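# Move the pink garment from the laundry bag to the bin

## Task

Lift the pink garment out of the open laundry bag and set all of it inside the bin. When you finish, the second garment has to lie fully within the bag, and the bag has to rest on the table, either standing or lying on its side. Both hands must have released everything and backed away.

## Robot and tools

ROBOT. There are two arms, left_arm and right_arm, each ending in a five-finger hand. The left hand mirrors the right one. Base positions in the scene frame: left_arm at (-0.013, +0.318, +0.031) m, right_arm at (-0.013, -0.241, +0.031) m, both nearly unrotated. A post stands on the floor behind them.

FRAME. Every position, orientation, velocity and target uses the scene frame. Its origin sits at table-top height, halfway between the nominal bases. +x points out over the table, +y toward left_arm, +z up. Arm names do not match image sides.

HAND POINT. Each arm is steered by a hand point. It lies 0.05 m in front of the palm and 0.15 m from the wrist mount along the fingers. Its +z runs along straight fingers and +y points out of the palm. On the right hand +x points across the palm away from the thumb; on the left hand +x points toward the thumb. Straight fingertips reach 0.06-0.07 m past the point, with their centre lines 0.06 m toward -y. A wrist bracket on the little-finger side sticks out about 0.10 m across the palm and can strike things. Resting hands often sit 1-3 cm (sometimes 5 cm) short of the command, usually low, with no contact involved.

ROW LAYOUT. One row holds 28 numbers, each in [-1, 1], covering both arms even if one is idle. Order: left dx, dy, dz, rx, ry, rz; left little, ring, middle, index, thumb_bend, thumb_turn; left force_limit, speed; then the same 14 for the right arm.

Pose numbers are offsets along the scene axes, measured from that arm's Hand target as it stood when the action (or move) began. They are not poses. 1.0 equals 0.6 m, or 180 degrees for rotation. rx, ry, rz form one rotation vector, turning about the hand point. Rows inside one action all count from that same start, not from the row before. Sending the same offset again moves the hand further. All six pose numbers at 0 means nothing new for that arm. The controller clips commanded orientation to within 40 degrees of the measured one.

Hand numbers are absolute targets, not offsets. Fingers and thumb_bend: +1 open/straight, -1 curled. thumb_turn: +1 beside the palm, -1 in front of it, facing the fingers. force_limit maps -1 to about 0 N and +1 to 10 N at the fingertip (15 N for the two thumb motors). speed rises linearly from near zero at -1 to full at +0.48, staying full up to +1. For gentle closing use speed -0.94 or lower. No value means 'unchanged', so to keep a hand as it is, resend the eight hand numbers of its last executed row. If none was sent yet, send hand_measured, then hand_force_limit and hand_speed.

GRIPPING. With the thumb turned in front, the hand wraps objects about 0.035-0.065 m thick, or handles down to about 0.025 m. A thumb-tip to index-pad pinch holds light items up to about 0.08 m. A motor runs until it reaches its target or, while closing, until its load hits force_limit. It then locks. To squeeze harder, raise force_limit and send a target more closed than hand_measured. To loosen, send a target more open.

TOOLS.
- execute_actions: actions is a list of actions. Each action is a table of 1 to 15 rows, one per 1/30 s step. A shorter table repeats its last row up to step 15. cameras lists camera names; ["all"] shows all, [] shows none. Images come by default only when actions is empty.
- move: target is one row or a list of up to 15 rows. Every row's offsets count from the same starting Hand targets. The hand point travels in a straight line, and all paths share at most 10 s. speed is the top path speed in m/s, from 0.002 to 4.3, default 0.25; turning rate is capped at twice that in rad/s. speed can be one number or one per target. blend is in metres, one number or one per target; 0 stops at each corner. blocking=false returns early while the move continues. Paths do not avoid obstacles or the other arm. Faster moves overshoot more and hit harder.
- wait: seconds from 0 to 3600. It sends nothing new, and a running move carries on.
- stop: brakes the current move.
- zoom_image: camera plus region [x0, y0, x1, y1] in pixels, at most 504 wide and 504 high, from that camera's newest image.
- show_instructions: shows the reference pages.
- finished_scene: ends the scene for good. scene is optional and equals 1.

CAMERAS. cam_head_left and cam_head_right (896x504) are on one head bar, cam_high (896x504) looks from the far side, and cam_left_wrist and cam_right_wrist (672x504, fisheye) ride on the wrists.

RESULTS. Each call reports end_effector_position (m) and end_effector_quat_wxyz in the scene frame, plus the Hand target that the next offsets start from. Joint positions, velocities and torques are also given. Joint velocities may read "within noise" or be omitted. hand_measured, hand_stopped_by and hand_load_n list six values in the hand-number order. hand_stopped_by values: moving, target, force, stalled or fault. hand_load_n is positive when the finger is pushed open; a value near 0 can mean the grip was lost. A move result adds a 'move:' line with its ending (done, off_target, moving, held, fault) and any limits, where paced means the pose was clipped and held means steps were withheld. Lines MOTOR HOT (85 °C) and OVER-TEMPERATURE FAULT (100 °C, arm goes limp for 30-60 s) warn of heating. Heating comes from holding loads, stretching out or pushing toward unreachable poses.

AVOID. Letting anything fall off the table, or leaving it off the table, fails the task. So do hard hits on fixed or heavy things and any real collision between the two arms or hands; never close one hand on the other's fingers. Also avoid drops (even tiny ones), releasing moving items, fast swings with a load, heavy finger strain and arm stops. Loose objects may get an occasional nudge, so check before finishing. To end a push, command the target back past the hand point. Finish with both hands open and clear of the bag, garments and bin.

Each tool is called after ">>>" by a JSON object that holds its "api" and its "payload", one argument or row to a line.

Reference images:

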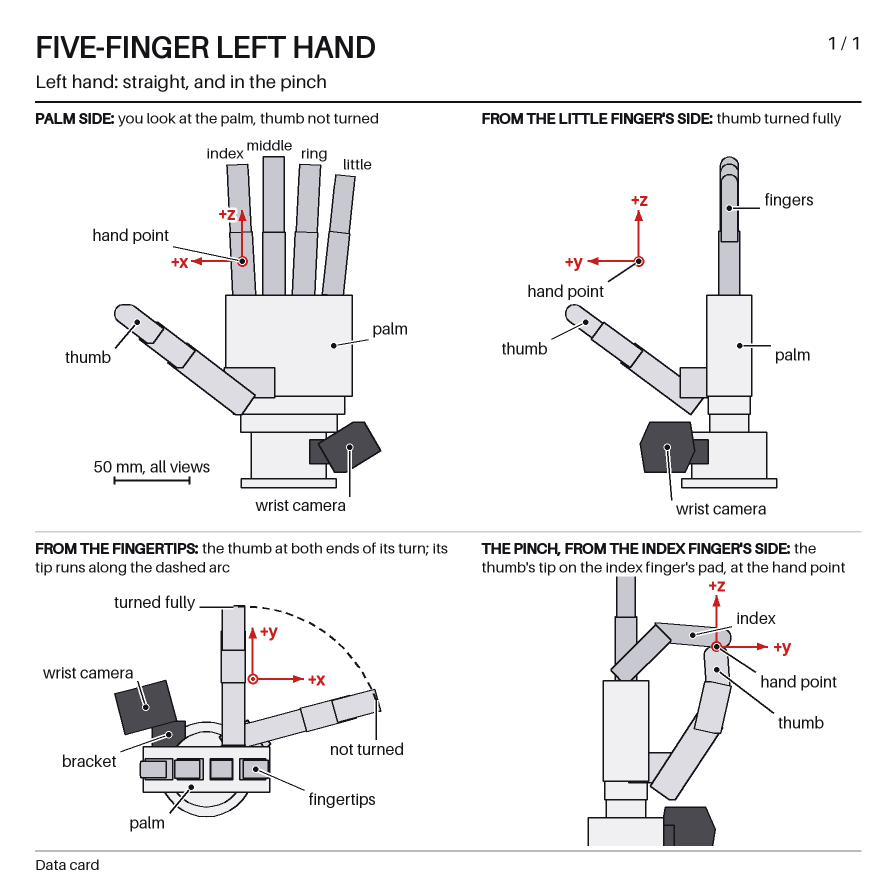

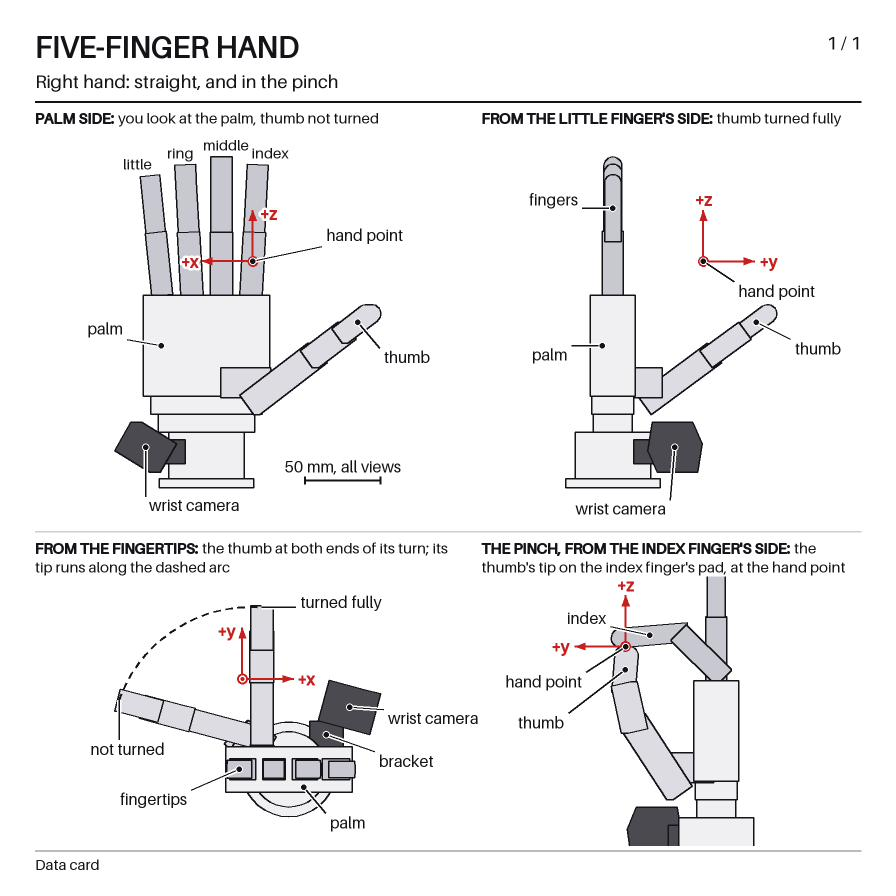

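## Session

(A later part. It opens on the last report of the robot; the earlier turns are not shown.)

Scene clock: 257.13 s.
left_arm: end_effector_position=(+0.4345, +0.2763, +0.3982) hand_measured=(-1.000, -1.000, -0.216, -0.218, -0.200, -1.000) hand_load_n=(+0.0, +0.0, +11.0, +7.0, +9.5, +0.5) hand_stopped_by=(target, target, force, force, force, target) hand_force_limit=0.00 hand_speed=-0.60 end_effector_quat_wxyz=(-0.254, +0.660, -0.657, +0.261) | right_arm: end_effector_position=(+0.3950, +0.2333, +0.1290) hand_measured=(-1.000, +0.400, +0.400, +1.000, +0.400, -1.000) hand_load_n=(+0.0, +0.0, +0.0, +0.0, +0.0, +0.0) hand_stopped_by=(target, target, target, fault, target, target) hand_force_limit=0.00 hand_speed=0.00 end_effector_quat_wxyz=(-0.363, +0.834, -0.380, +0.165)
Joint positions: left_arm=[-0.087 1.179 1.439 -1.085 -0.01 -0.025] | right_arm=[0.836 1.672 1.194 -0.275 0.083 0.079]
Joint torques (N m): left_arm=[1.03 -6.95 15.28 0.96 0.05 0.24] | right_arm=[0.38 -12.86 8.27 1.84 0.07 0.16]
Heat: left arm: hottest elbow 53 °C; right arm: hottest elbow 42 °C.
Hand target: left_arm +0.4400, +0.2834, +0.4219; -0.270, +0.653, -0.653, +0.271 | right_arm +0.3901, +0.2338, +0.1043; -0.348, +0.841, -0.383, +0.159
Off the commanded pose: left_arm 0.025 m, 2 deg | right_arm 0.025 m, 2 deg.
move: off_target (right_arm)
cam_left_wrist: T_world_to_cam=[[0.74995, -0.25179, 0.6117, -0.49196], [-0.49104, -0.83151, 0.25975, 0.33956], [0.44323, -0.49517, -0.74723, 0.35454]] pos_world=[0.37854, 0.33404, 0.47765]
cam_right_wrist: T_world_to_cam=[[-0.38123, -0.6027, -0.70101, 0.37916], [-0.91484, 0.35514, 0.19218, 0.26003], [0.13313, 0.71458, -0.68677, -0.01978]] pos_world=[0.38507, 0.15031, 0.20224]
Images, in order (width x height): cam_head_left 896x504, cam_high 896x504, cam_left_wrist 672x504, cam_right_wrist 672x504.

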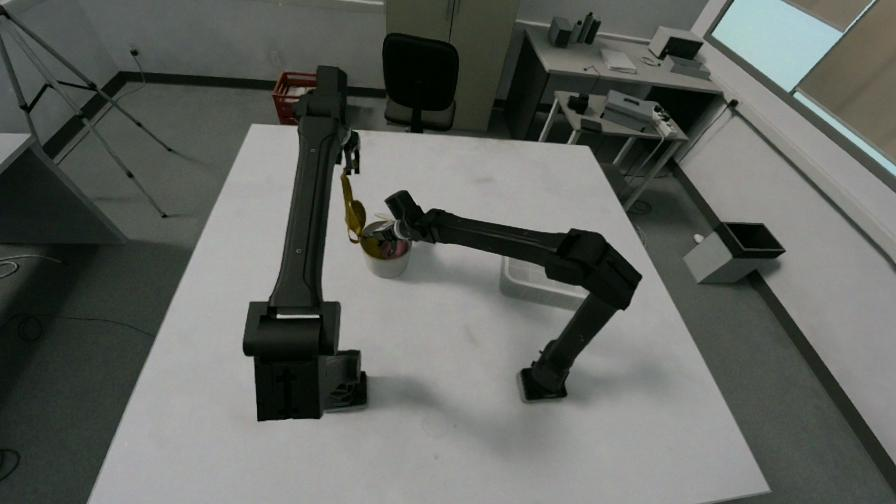

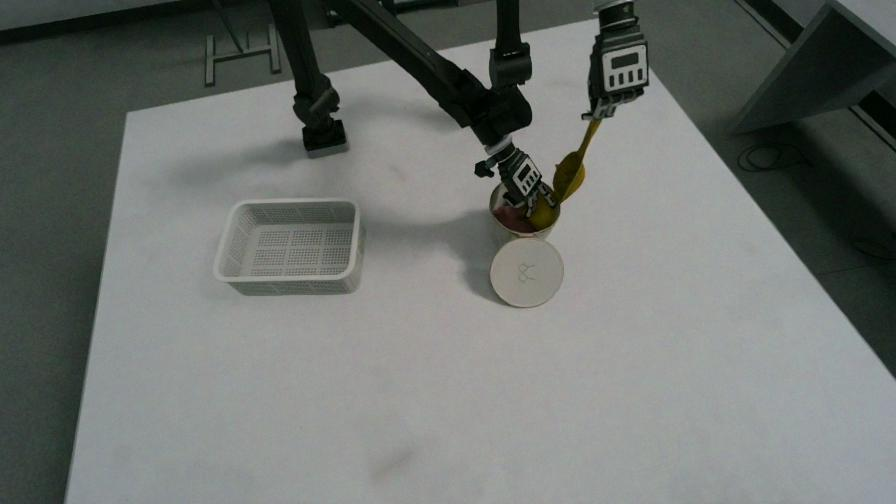

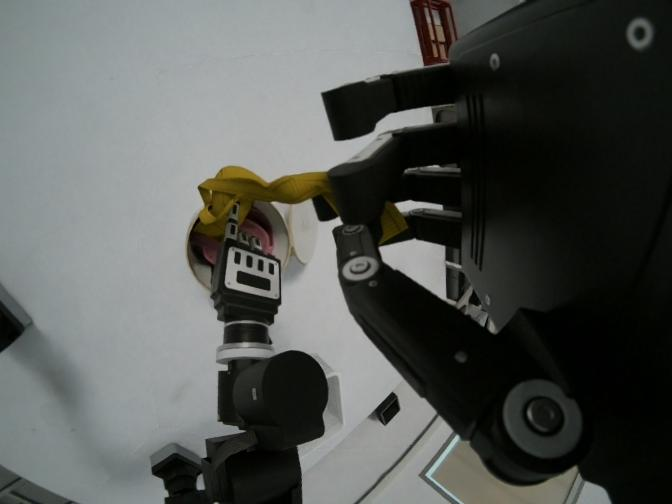

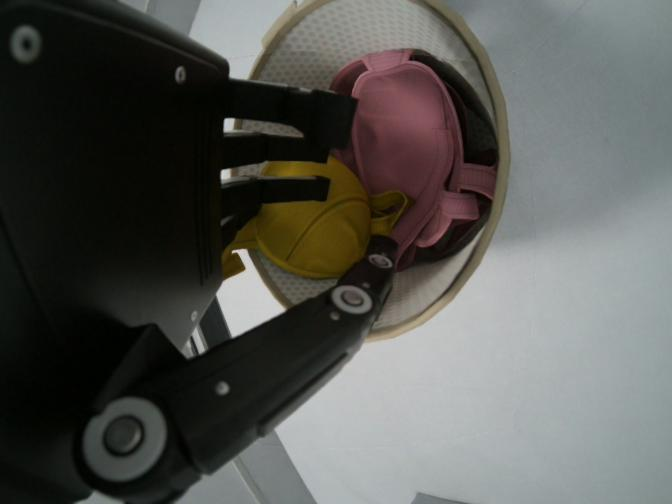

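>>> {"api": "move", "payload": {
  "target": [
    [0,0,0,0,0,0,-1,-1,-0.25,-0.25,-0.25,-1,0.0,-0.6,0.02,-0.1,0.25,0,0,0,-1,0.4,0.4,1,0.4,-1,0.0,0],
    [0,0.03,0.12,0,0,0,-1,-1,-0.25,-0.25,-0.25,-1,0.0,-0.6,0.02,-0.1,0.25,0,0,0,-1,0.4,0.4,1,0.4,-1,0.0,0],
    [-0.02,0.22,0.12,0,0,0,-1,-1,-0.25,-0.25,-0.25,-1,0.0,-0.6,0.02,-0.1,0.25,0,0,0,-1,0.4,0.4,1,0.4,-1,0.0,0]
  ],
  "speed": 0.1,
  "blend": 0.01,
  "cameras": ["all"]
}}

>>> {"api": "zoom_image", "payload": {
  "camera": "cam_right_wrist",
  "region": [200, 80, 580, 460]
}}

>>> {"api": "zoom_image", "payload": {
  "camera": "cam_high",
  "region": [440, 60, 660, 280]
}}

Scene clock: 262.00 s.
left_arm: end_effector_position=(+0.4268, +0.4082, +0.4768) hand_measured=(-1.000, -1.000, -0.216, -0.218, -0.200, -1.000) hand_load_n=(+0.0, +0.0, +11.0, +7.0, +9.5, +0.5) hand_stopped_by=(target, target, force, force, force, target) hand_force_limit=0.00 hand_speed=-0.60 end_effector_quat_wxyz=(-0.256, +0.660, -0.653, +0.268) | right_arm: end_effector_position=(+0.3889, +0.1708, +0.2288) hand_measured=(-1.000, +0.400, +0.400, +1.000, +0.400, -1.000) hand_load_n=(+0.0, +0.0, +0.0, +0.0, +0.0, +0.0) hand_stopped_by=(target, target, target, fault, target, target) hand_force_limit=0.00 hand_speed=0.00 end_effector_quat_wxyz=(-0.332, +0.848, -0.386, +0.149)
Joint positions: left_arm=[0.281 1.282 1.742 -1.304 0.245 0.238] | right_arm=[0.754 1.498 1.293 -0.623 0.017 0.024]
Joint torques (N m): left_arm=[0.79 -6.77 14.35 0.88 0.28 0.26] | right_arm=[-0.97 -14.15 13.35 1.05 -0.17 0]
Heat: left arm: hottest elbow 52 °C; right arm: hottest elbow 42 °C.
Hand target: left_arm +0.4280, +0.4154, +0.4940; -0.270, +0.653, -0.653, +0.271 | right_arm +0.4020, +0.1738, +0.2544; -0.348, +0.841, -0.383, +0.158
Off the commanded pose: left_arm 0.019 m, 2 deg | right_arm 0.029 m, 2 deg.
move: off_target (left_arm, right_arm)
cam_left_wrist: T_world_to_cam=[[0.74215, -0.24404, 0.62422, -0.50685], [-0.49234, -0.83045, 0.26069, 0.42478], [0.45476, -0.5008, -0.73647, 0.47434]] pos_world=[0.36958, 0.46661, 0.55499]
cam_right_wrist: T_world_to_cam=[[-0.41995, -0.63696, -0.64647, 0.41753], [-0.9032, 0.36297, 0.2291, 0.24316], [0.08873, 0.6801, -0.72773, 0.12673]] pos_world=[0.38372, 0.0915, 0.30644]

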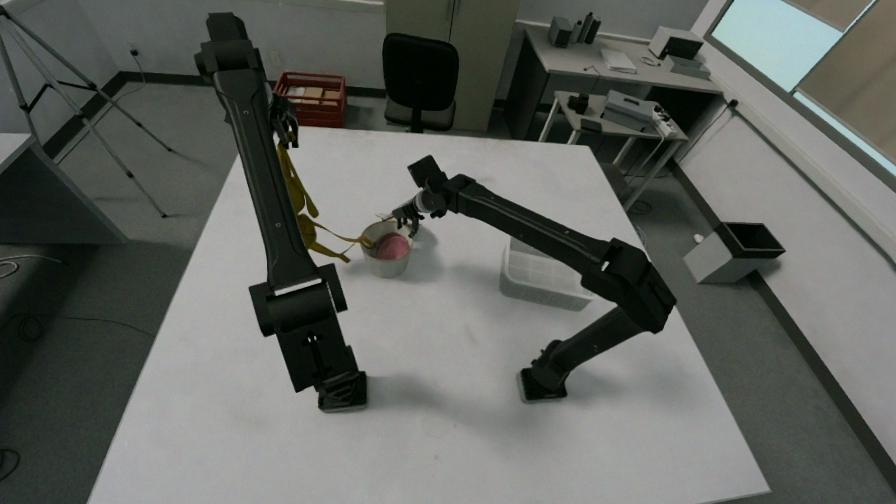

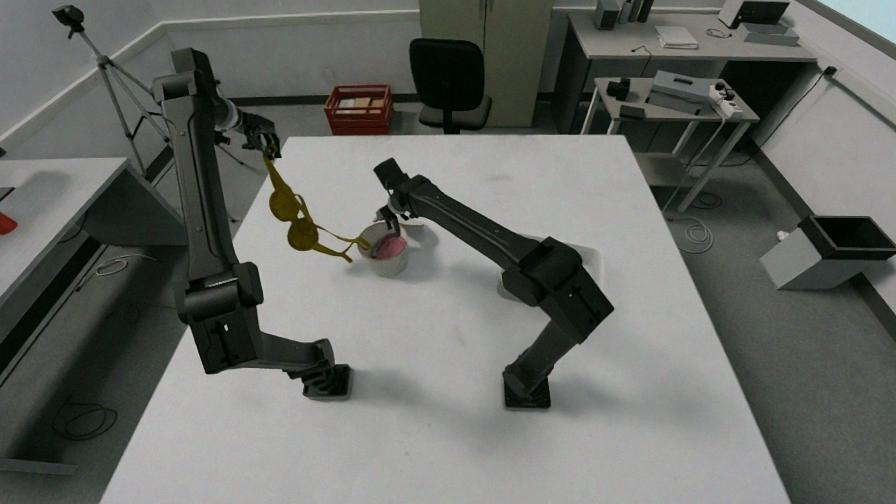

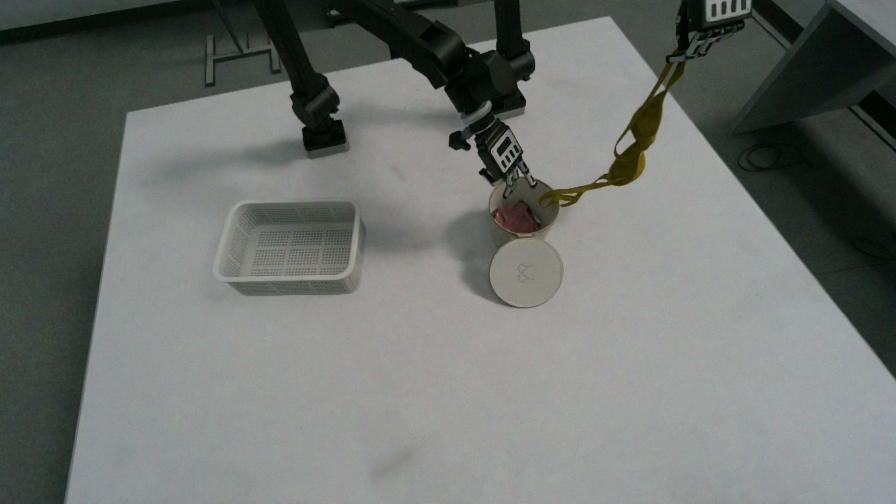

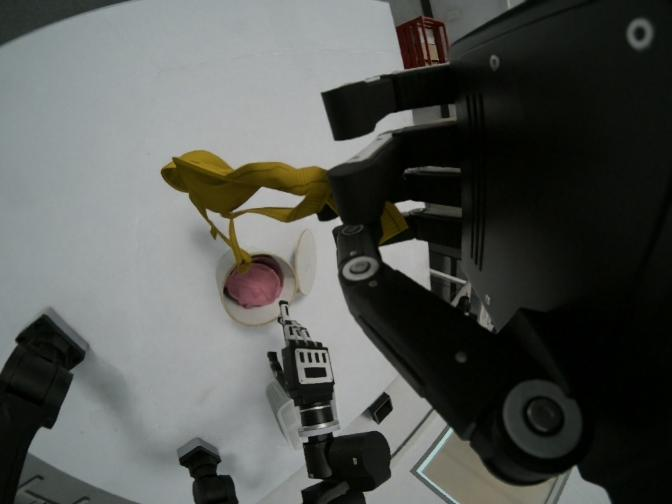

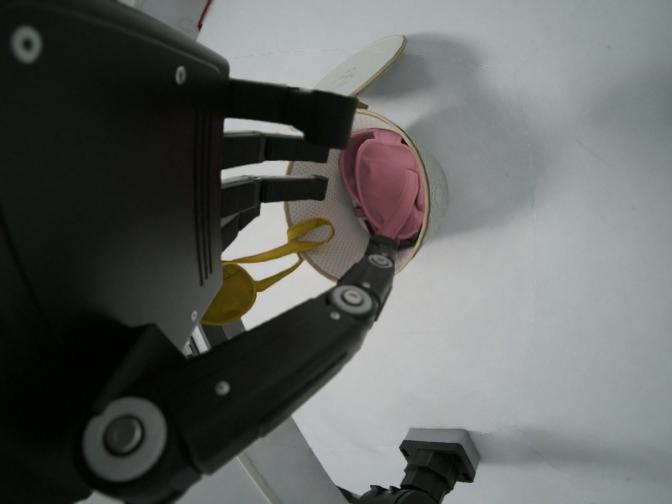

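Scaled by 1.326 from the camera's image (finer frame: 960x720).

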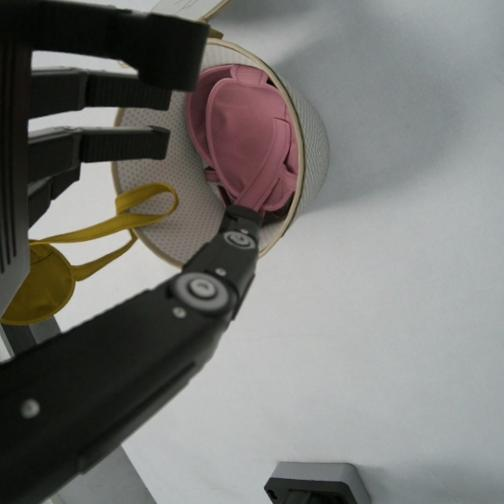

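Scaled by 2.291 from the camera's image (finer frame: 1280x720).

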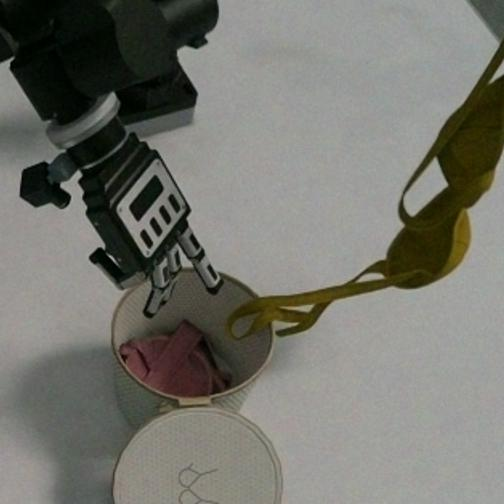

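>>> {"api": "zoom_image", "payload": {
  "camera": "cam_left_wrist",
  "region": [200, 230, 320, 340]
}}

>>> {"api": "zoom_image", "payload": {
  "camera": "cam_right_wrist",
  "region": [320, 110, 450, 270]
}}

>>> {"api": "zoom_image", "payload": {
  "camera": "cam_high",
  "region": [480, 170, 570, 250]
}}

>>> {"api": "zoom_image", "payload": {
  "camera": "cam_head_left",
  "region": [340, 200, 440, 290]
}}

>>> {"api": "zoom_image", "payload": {
  "camera": "cam_head_right",
  "region": [340, 200, 440, 290]
}}

Scaled by 4.200 from the camera's image (finer frame: 960x720).

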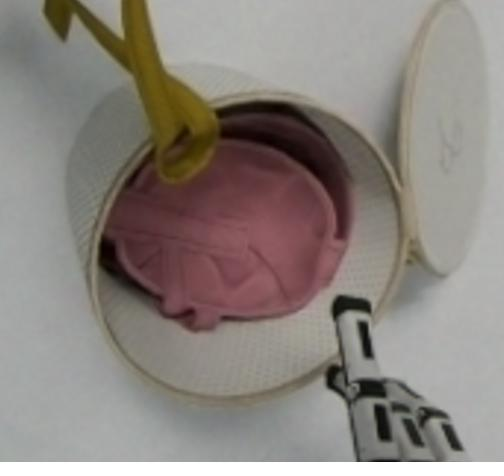

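Scaled by 3.150 from the camera's image (finer frame: 960x720).

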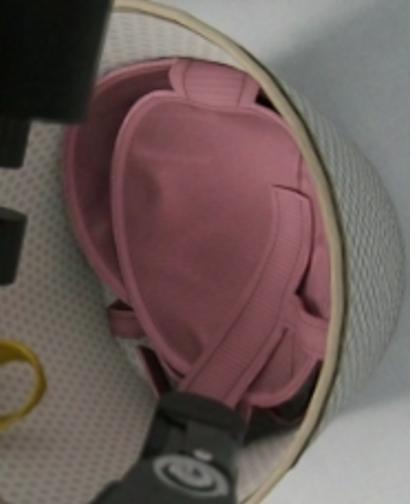

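Scaled by 5.600 from the camera's image (finer frame: 1280x720).

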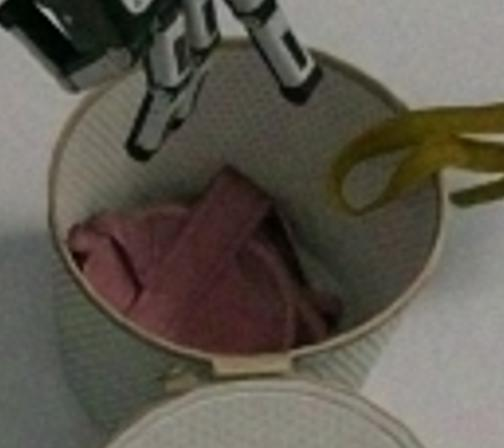

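Scaled by 5.040 from the camera's image (finer frame: 1280x720).

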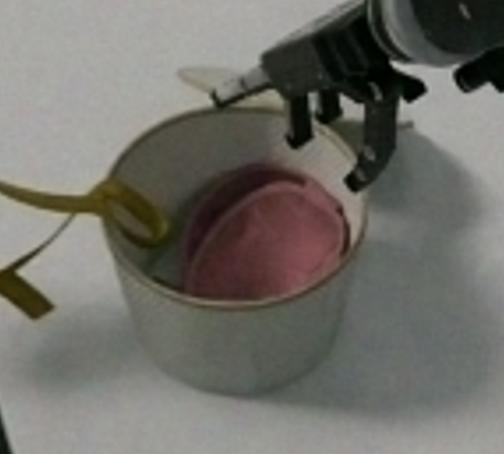

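Scaled by 5.040 from the camera's image (finer frame: 1280x720).

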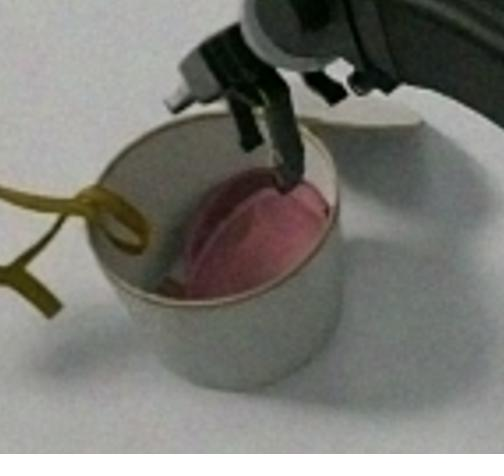

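>>> {"api": "move", "payload": {
  "target": [
    [0,0.083,0.05,0,0,0,-1,-1,-0.25,-0.25,-0.25,-1,0.0,-0.6,0.02,-0.06,0.0,0,0,0.272,-1,0.4,0.4,1,0.4,-1,0.0,0],
    [0,0.083,0.05,0,0,0,-1,-1,-0.25,-0.25,-0.25,-1,0.0,-0.6,0.05,0.037,-0.19,0,0,0.272,-1,0.4,0.4,1,0.4,-1,0.0,0]
  ],
  "speed": 0.12,
  "cameras": ["all"]
}}

>>> {"api": "zoom_image", "payload": {
  "camera": "cam_left_wrist",
  "region": [180, 230, 320, 370]
}}

>>> {"api": "zoom_image", "payload": {
  "camera": "cam_right_wrist",
  "region": [200, 80, 580, 460]
}}

>>> {"api": "zoom_image", "payload": {
  "camera": "cam_high",
  "region": [470, 150, 590, 260]
}}

>>> {"api": "zoom_image", "payload": {
  "camera": "cam_head_left",
  "region": [340, 200, 440, 290]
}}

Scene clock: 273.80 s.
left_arm: end_effector_position=(+0.4286, +0.4570, +0.5092) hand_measured=(-1.000, -1.000, -0.216, -0.218, -0.200, -1.000) hand_load_n=(+0.0, +0.0, +11.0, +6.5, +10.0, +0.5) hand_stopped_by=(target, target, force, force, force, target) hand_force_limit=0.00 hand_speed=-0.60 end_effector_quat_wxyz=(-0.257, +0.659, -0.654, +0.270) | right_arm: end_effector_position=(+0.4337, +0.1890, +0.1490) hand_measured=(-1.000, +0.400, +0.400, +1.000, +0.400, -1.000) hand_load_n=(+0.0, +0.0, +0.0, +0.0, +0.0, +0.0) hand_stopped_by=(target, target, target, fault, target, target) hand_force_limit=0.00 hand_speed=0.00 end_effector_quat_wxyz=(-0.384, +0.923, +0.000, +0.004)
Joint positions: left_arm=[0.398 1.383 1.936 -1.42 0.326 0.332] | right_arm=[0.619 1.82 1.502 -0.723 -0.614 -0.786]
Joint torques (N m): left_arm=[0.73 -8.12 13.71 0.87 0.33 0.21] | right_arm=[0.67 -16.62 9.4 1.62 -0.45 0.19]
Heat: left arm: hottest elbow 51 °C; right arm: hottest elbow 44 °C.
Hand target: left_arm +0.4280, +0.4652, +0.5240; -0.270, +0.653, -0.653, +0.271 | right_arm +0.4320, +0.1961, +0.1403; -0.383, +0.924, +0.000, +0.000
Off the commanded pose: left_arm 0.017 m, 2 deg | right_arm 0.011 m, 0 deg.
move: off_target (left_arm, right_arm)
cam_left_wrist: T_world_to_cam=[[0.73925, -0.24557, 0.62706, -0.516], [-0.4958, -0.82859, 0.26003, 0.45865], [0.45572, -0.50312, -0.73429, 0.52131]] pos_world=[0.37128, 0.5156, 0.5871]
cam_right_wrist: T_world_to_cam=[[0.20866, -0.70631, -0.67645, 0.14135], [-0.87098, -0.44879, 0.19994, 0.43906], [-0.44481, 0.54745, -0.70883, 0.30595]] pos_world=[0.48901, 0.1294, 0.22469]

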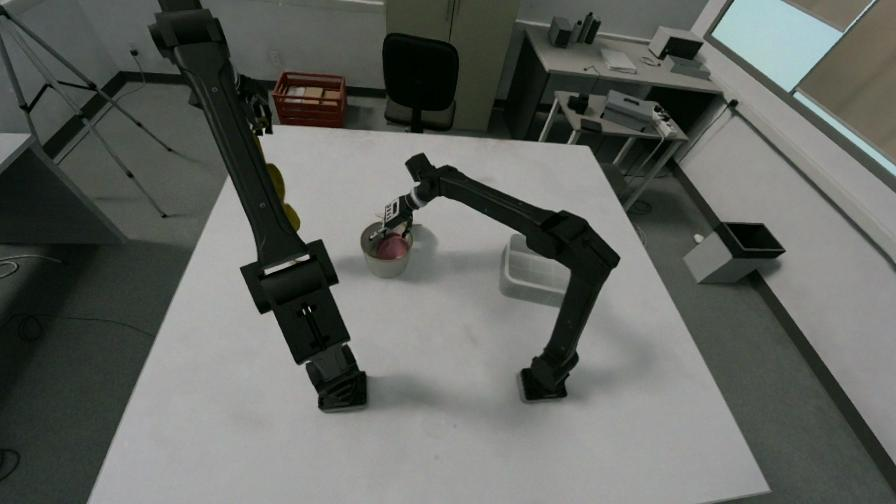

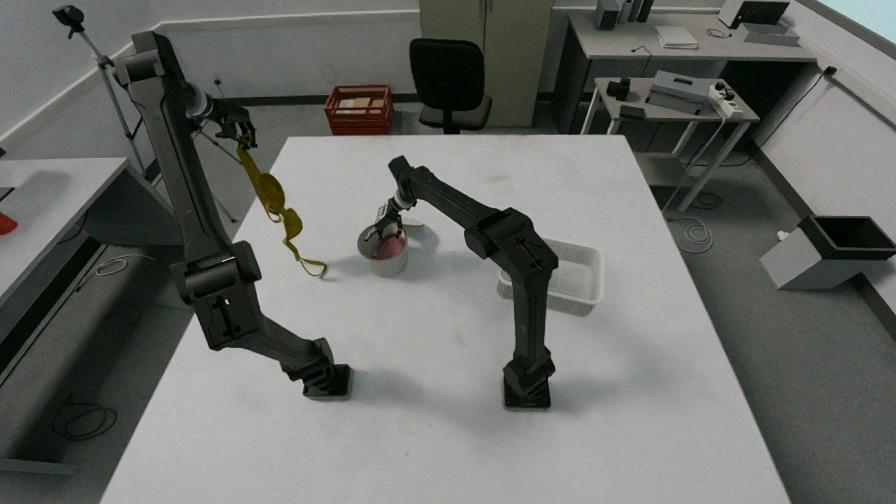

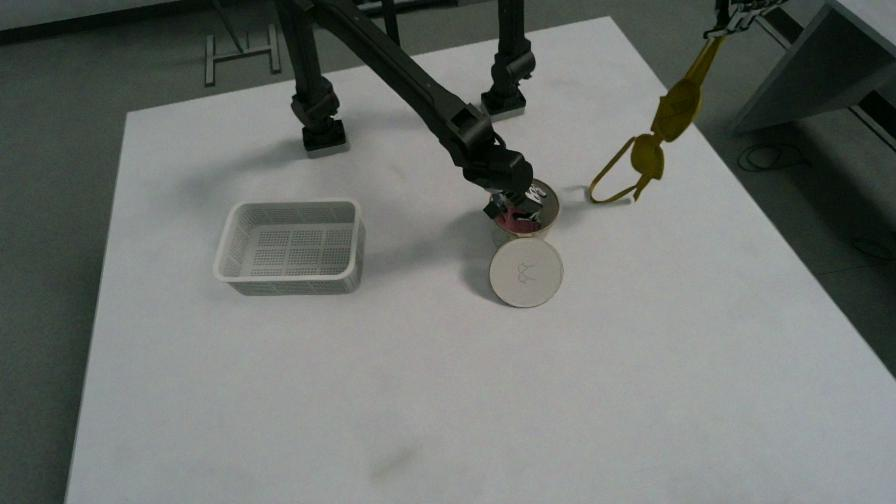

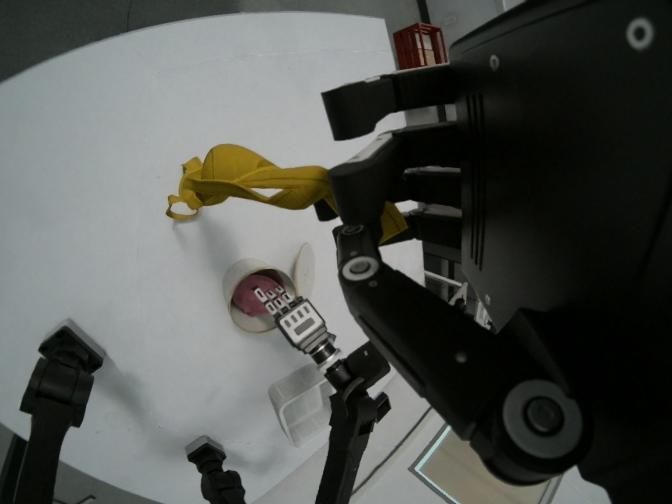

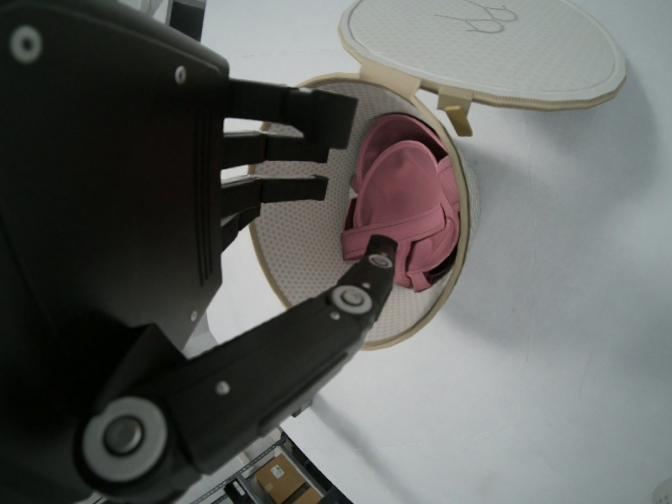

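Scaled by 3.600 from the camera's image (finer frame: 960x720).

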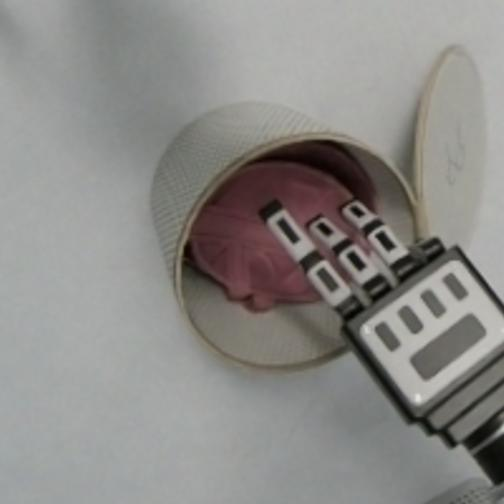

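Scaled by 1.326 from the camera's image (finer frame: 960x720).

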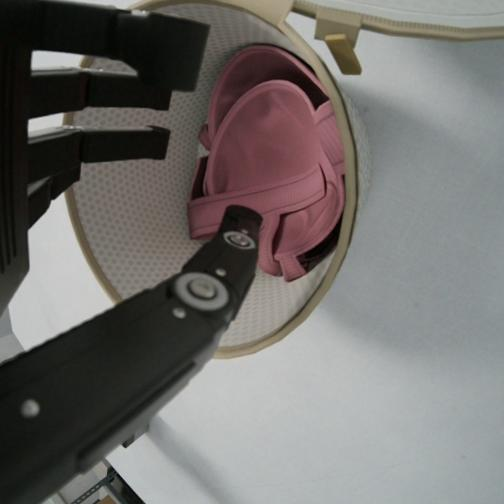

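Scaled by 4.200 from the camera's image (finer frame: 1280x720).

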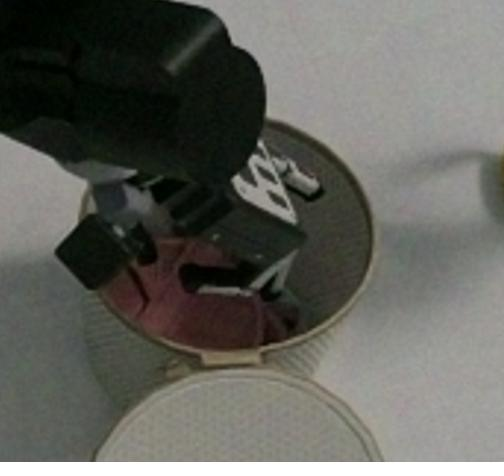

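Scaled by 5.040 from the camera's image (finer frame: 1280x720).

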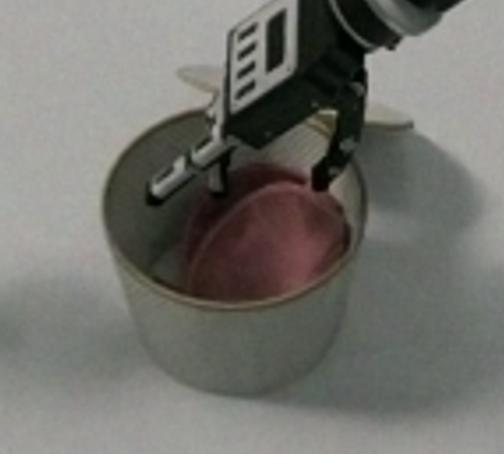

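>>> {"api": "move", "payload": {
  "target": [
    [0,0,0,0,0,0,-1,-1,-0.25,-0.25,-0.25,-1,0.0,-0.6,0.0217,0.0467,0.0,0,0,0,-1,0.55,0.55,1,0.4,-1,0.0,0],
    [0,0,0,0,0,0,-1,-1,-0.25,-0.25,-0.25,-1,0.0,-0.6,0.0217,0.0467,-0.1533,0,0,0,-1,0.55,0.55,1,0.4,-1,0.0,0]
  ],
  "speed": 0.08,
  "cameras": ["cam_left_wrist","cam_right_wrist","cam_high","cam_head_left","cam_head_right"]
}}

>>> {"api": "zoom_image", "payload": {
  "camera": "cam_left_wrist",
  "region": [180, 230, 320, 370]
}}

>>> {"api": "zoom_image", "payload": {
  "camera": "cam_right_wrist",
  "region": [200, 80, 580, 460]
}}

>>> {"api": "zoom_image", "payload": {
  "camera": "cam_high",
  "region": [470, 150, 590, 260]
}}

>>> {"api": "zoom_image", "payload": {
  "camera": "cam_head_left",
  "region": [340, 200, 440, 290]
}}

Scene clock: 278.50 s.
left_arm: end_effector_position=(+0.4286, +0.4570, +0.5092) hand_measured=(-1.000, -1.000, -0.216, -0.218, -0.200, -1.000) hand_load_n=(+0.0, +0.0, +11.0, +6.5, +9.5, +0.0) hand_stopped_by=(target, target, force, force, force, target) hand_force_limit=0.00 hand_speed=-0.60 end_effector_quat_wxyz=(-0.257, +0.659, -0.654, +0.270) | right_arm: end_effector_position=(+0.4492, +0.2199, +0.0657) hand_measured=(-1.000, +0.550, +0.550, +1.000, +0.400, -1.000) hand_load_n=(+0.0, +0.0, +0.0, +0.0, +0.0, +0.0) hand_stopped_by=(target, target, target, fault, target, target) hand_force_limit=0.00 hand_speed=0.00 end_effector_quat_wxyz=(-0.388, +0.922, +0.003, +0.008)
Joint positions: left_arm=[0.398 1.383 1.936 -1.42 0.326 0.332] | right_arm=[0.646 1.971 1.491 -0.533 -0.602 -0.76]
Joint torques (N m): left_arm=[0.5 -8.18 13.59 0.88 0.32 0.21] | right_arm=[0.62 -17.38 8.5 1.69 -0.41 0.19]
Heat: left arm: hottest elbow 50 °C; right arm: hottest elbow 44 °C.
Hand target: left_arm +0.4280, +0.4652, +0.5240; -0.270, +0.653, -0.653, +0.271 | right_arm +0.4450, +0.2241, +0.0483; -0.383, +0.924, +0.000, +0.000
Off the commanded pose: left_arm 0.017 m, 2 deg | right_arm 0.018 m, 1 deg.
move: off_target (right_arm)
cam_left_wrist: T_world_to_cam=[[0.73925, -0.24557, 0.62706, -0.516], [-0.4958, -0.82859, 0.26003, 0.45865], [0.45572, -0.50312, -0.73429, 0.52131]] pos_world=[0.37128, 0.5156, 0.5871]
cam_right_wrist: T_world_to_cam=[[0.21609, -0.70051, -0.68014, 0.09916], [-0.87229, -0.45146, 0.18785, 0.48512], [-0.43865, 0.55269, -0.70861, 0.23297]] pos_world=[0.50393, 0.15972, 0.1414]

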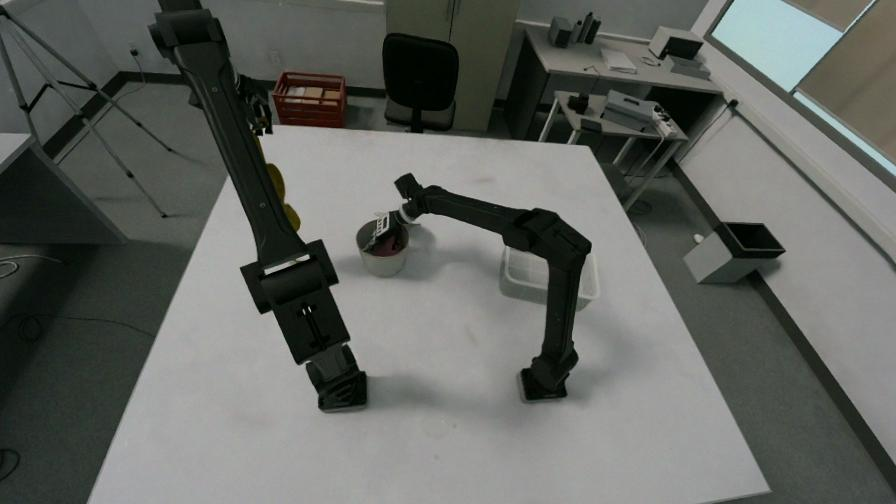

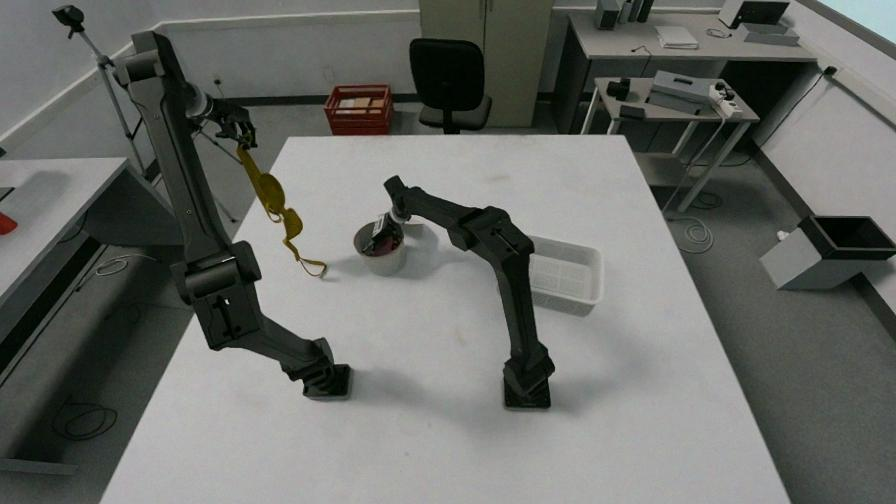

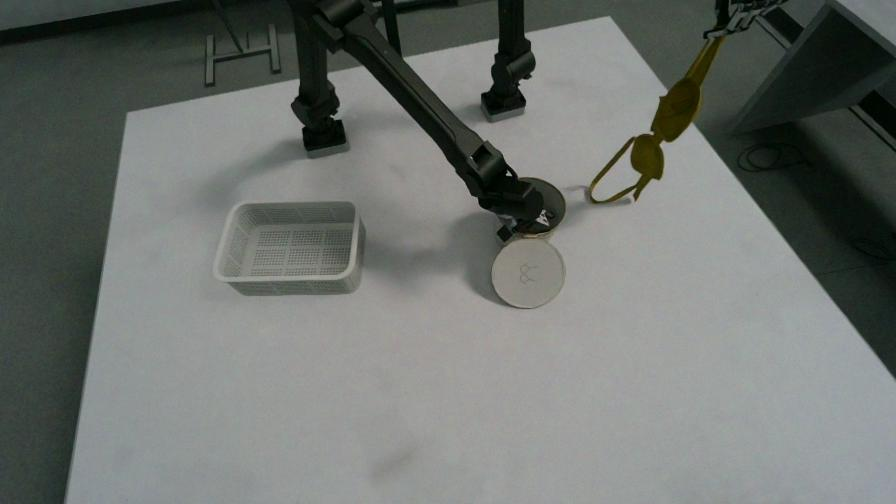

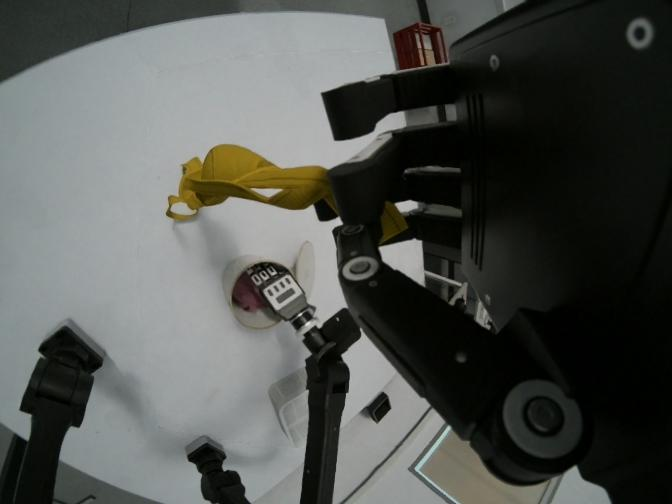

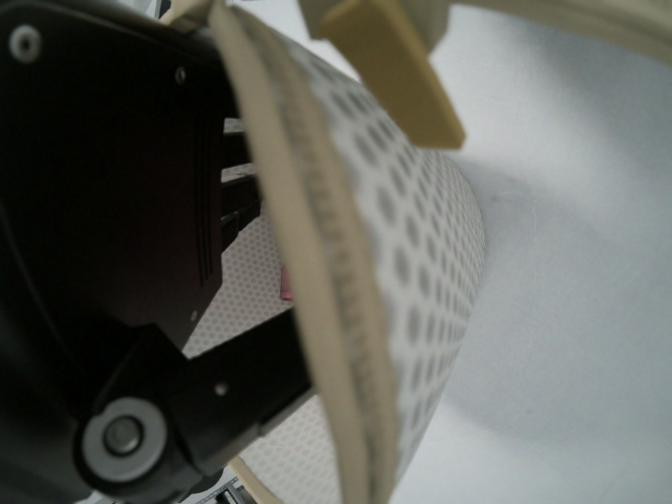

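Scaled by 3.600 from the camera's image (finer frame: 960x720).

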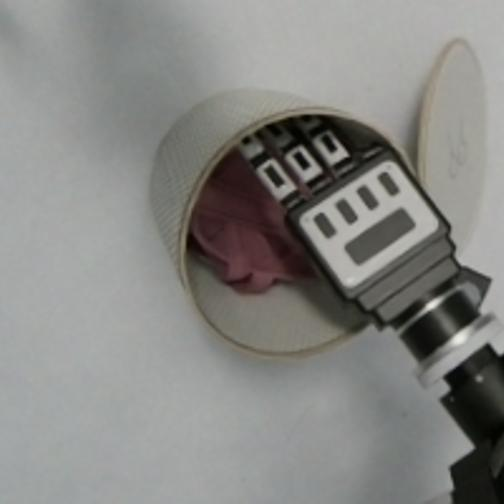

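Scaled by 1.326 from the camera's image (finer frame: 960x720).

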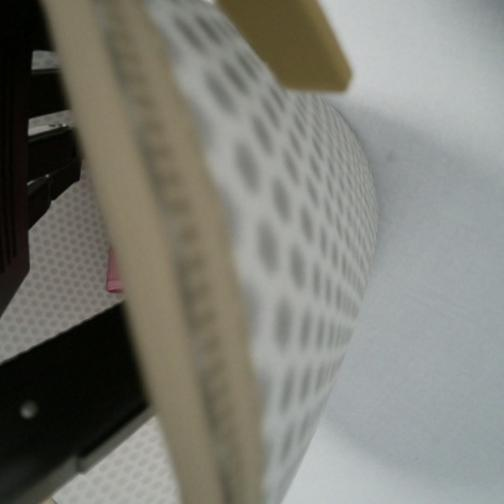

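Scaled by 4.200 from the camera's image (finer frame: 1280x720).

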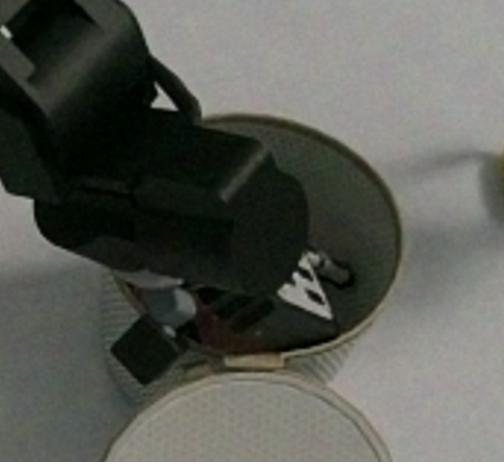

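Scaled by 5.040 from the camera's image (finer frame: 1280x720).

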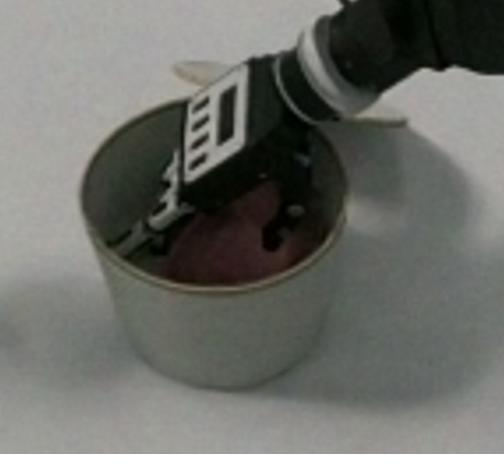

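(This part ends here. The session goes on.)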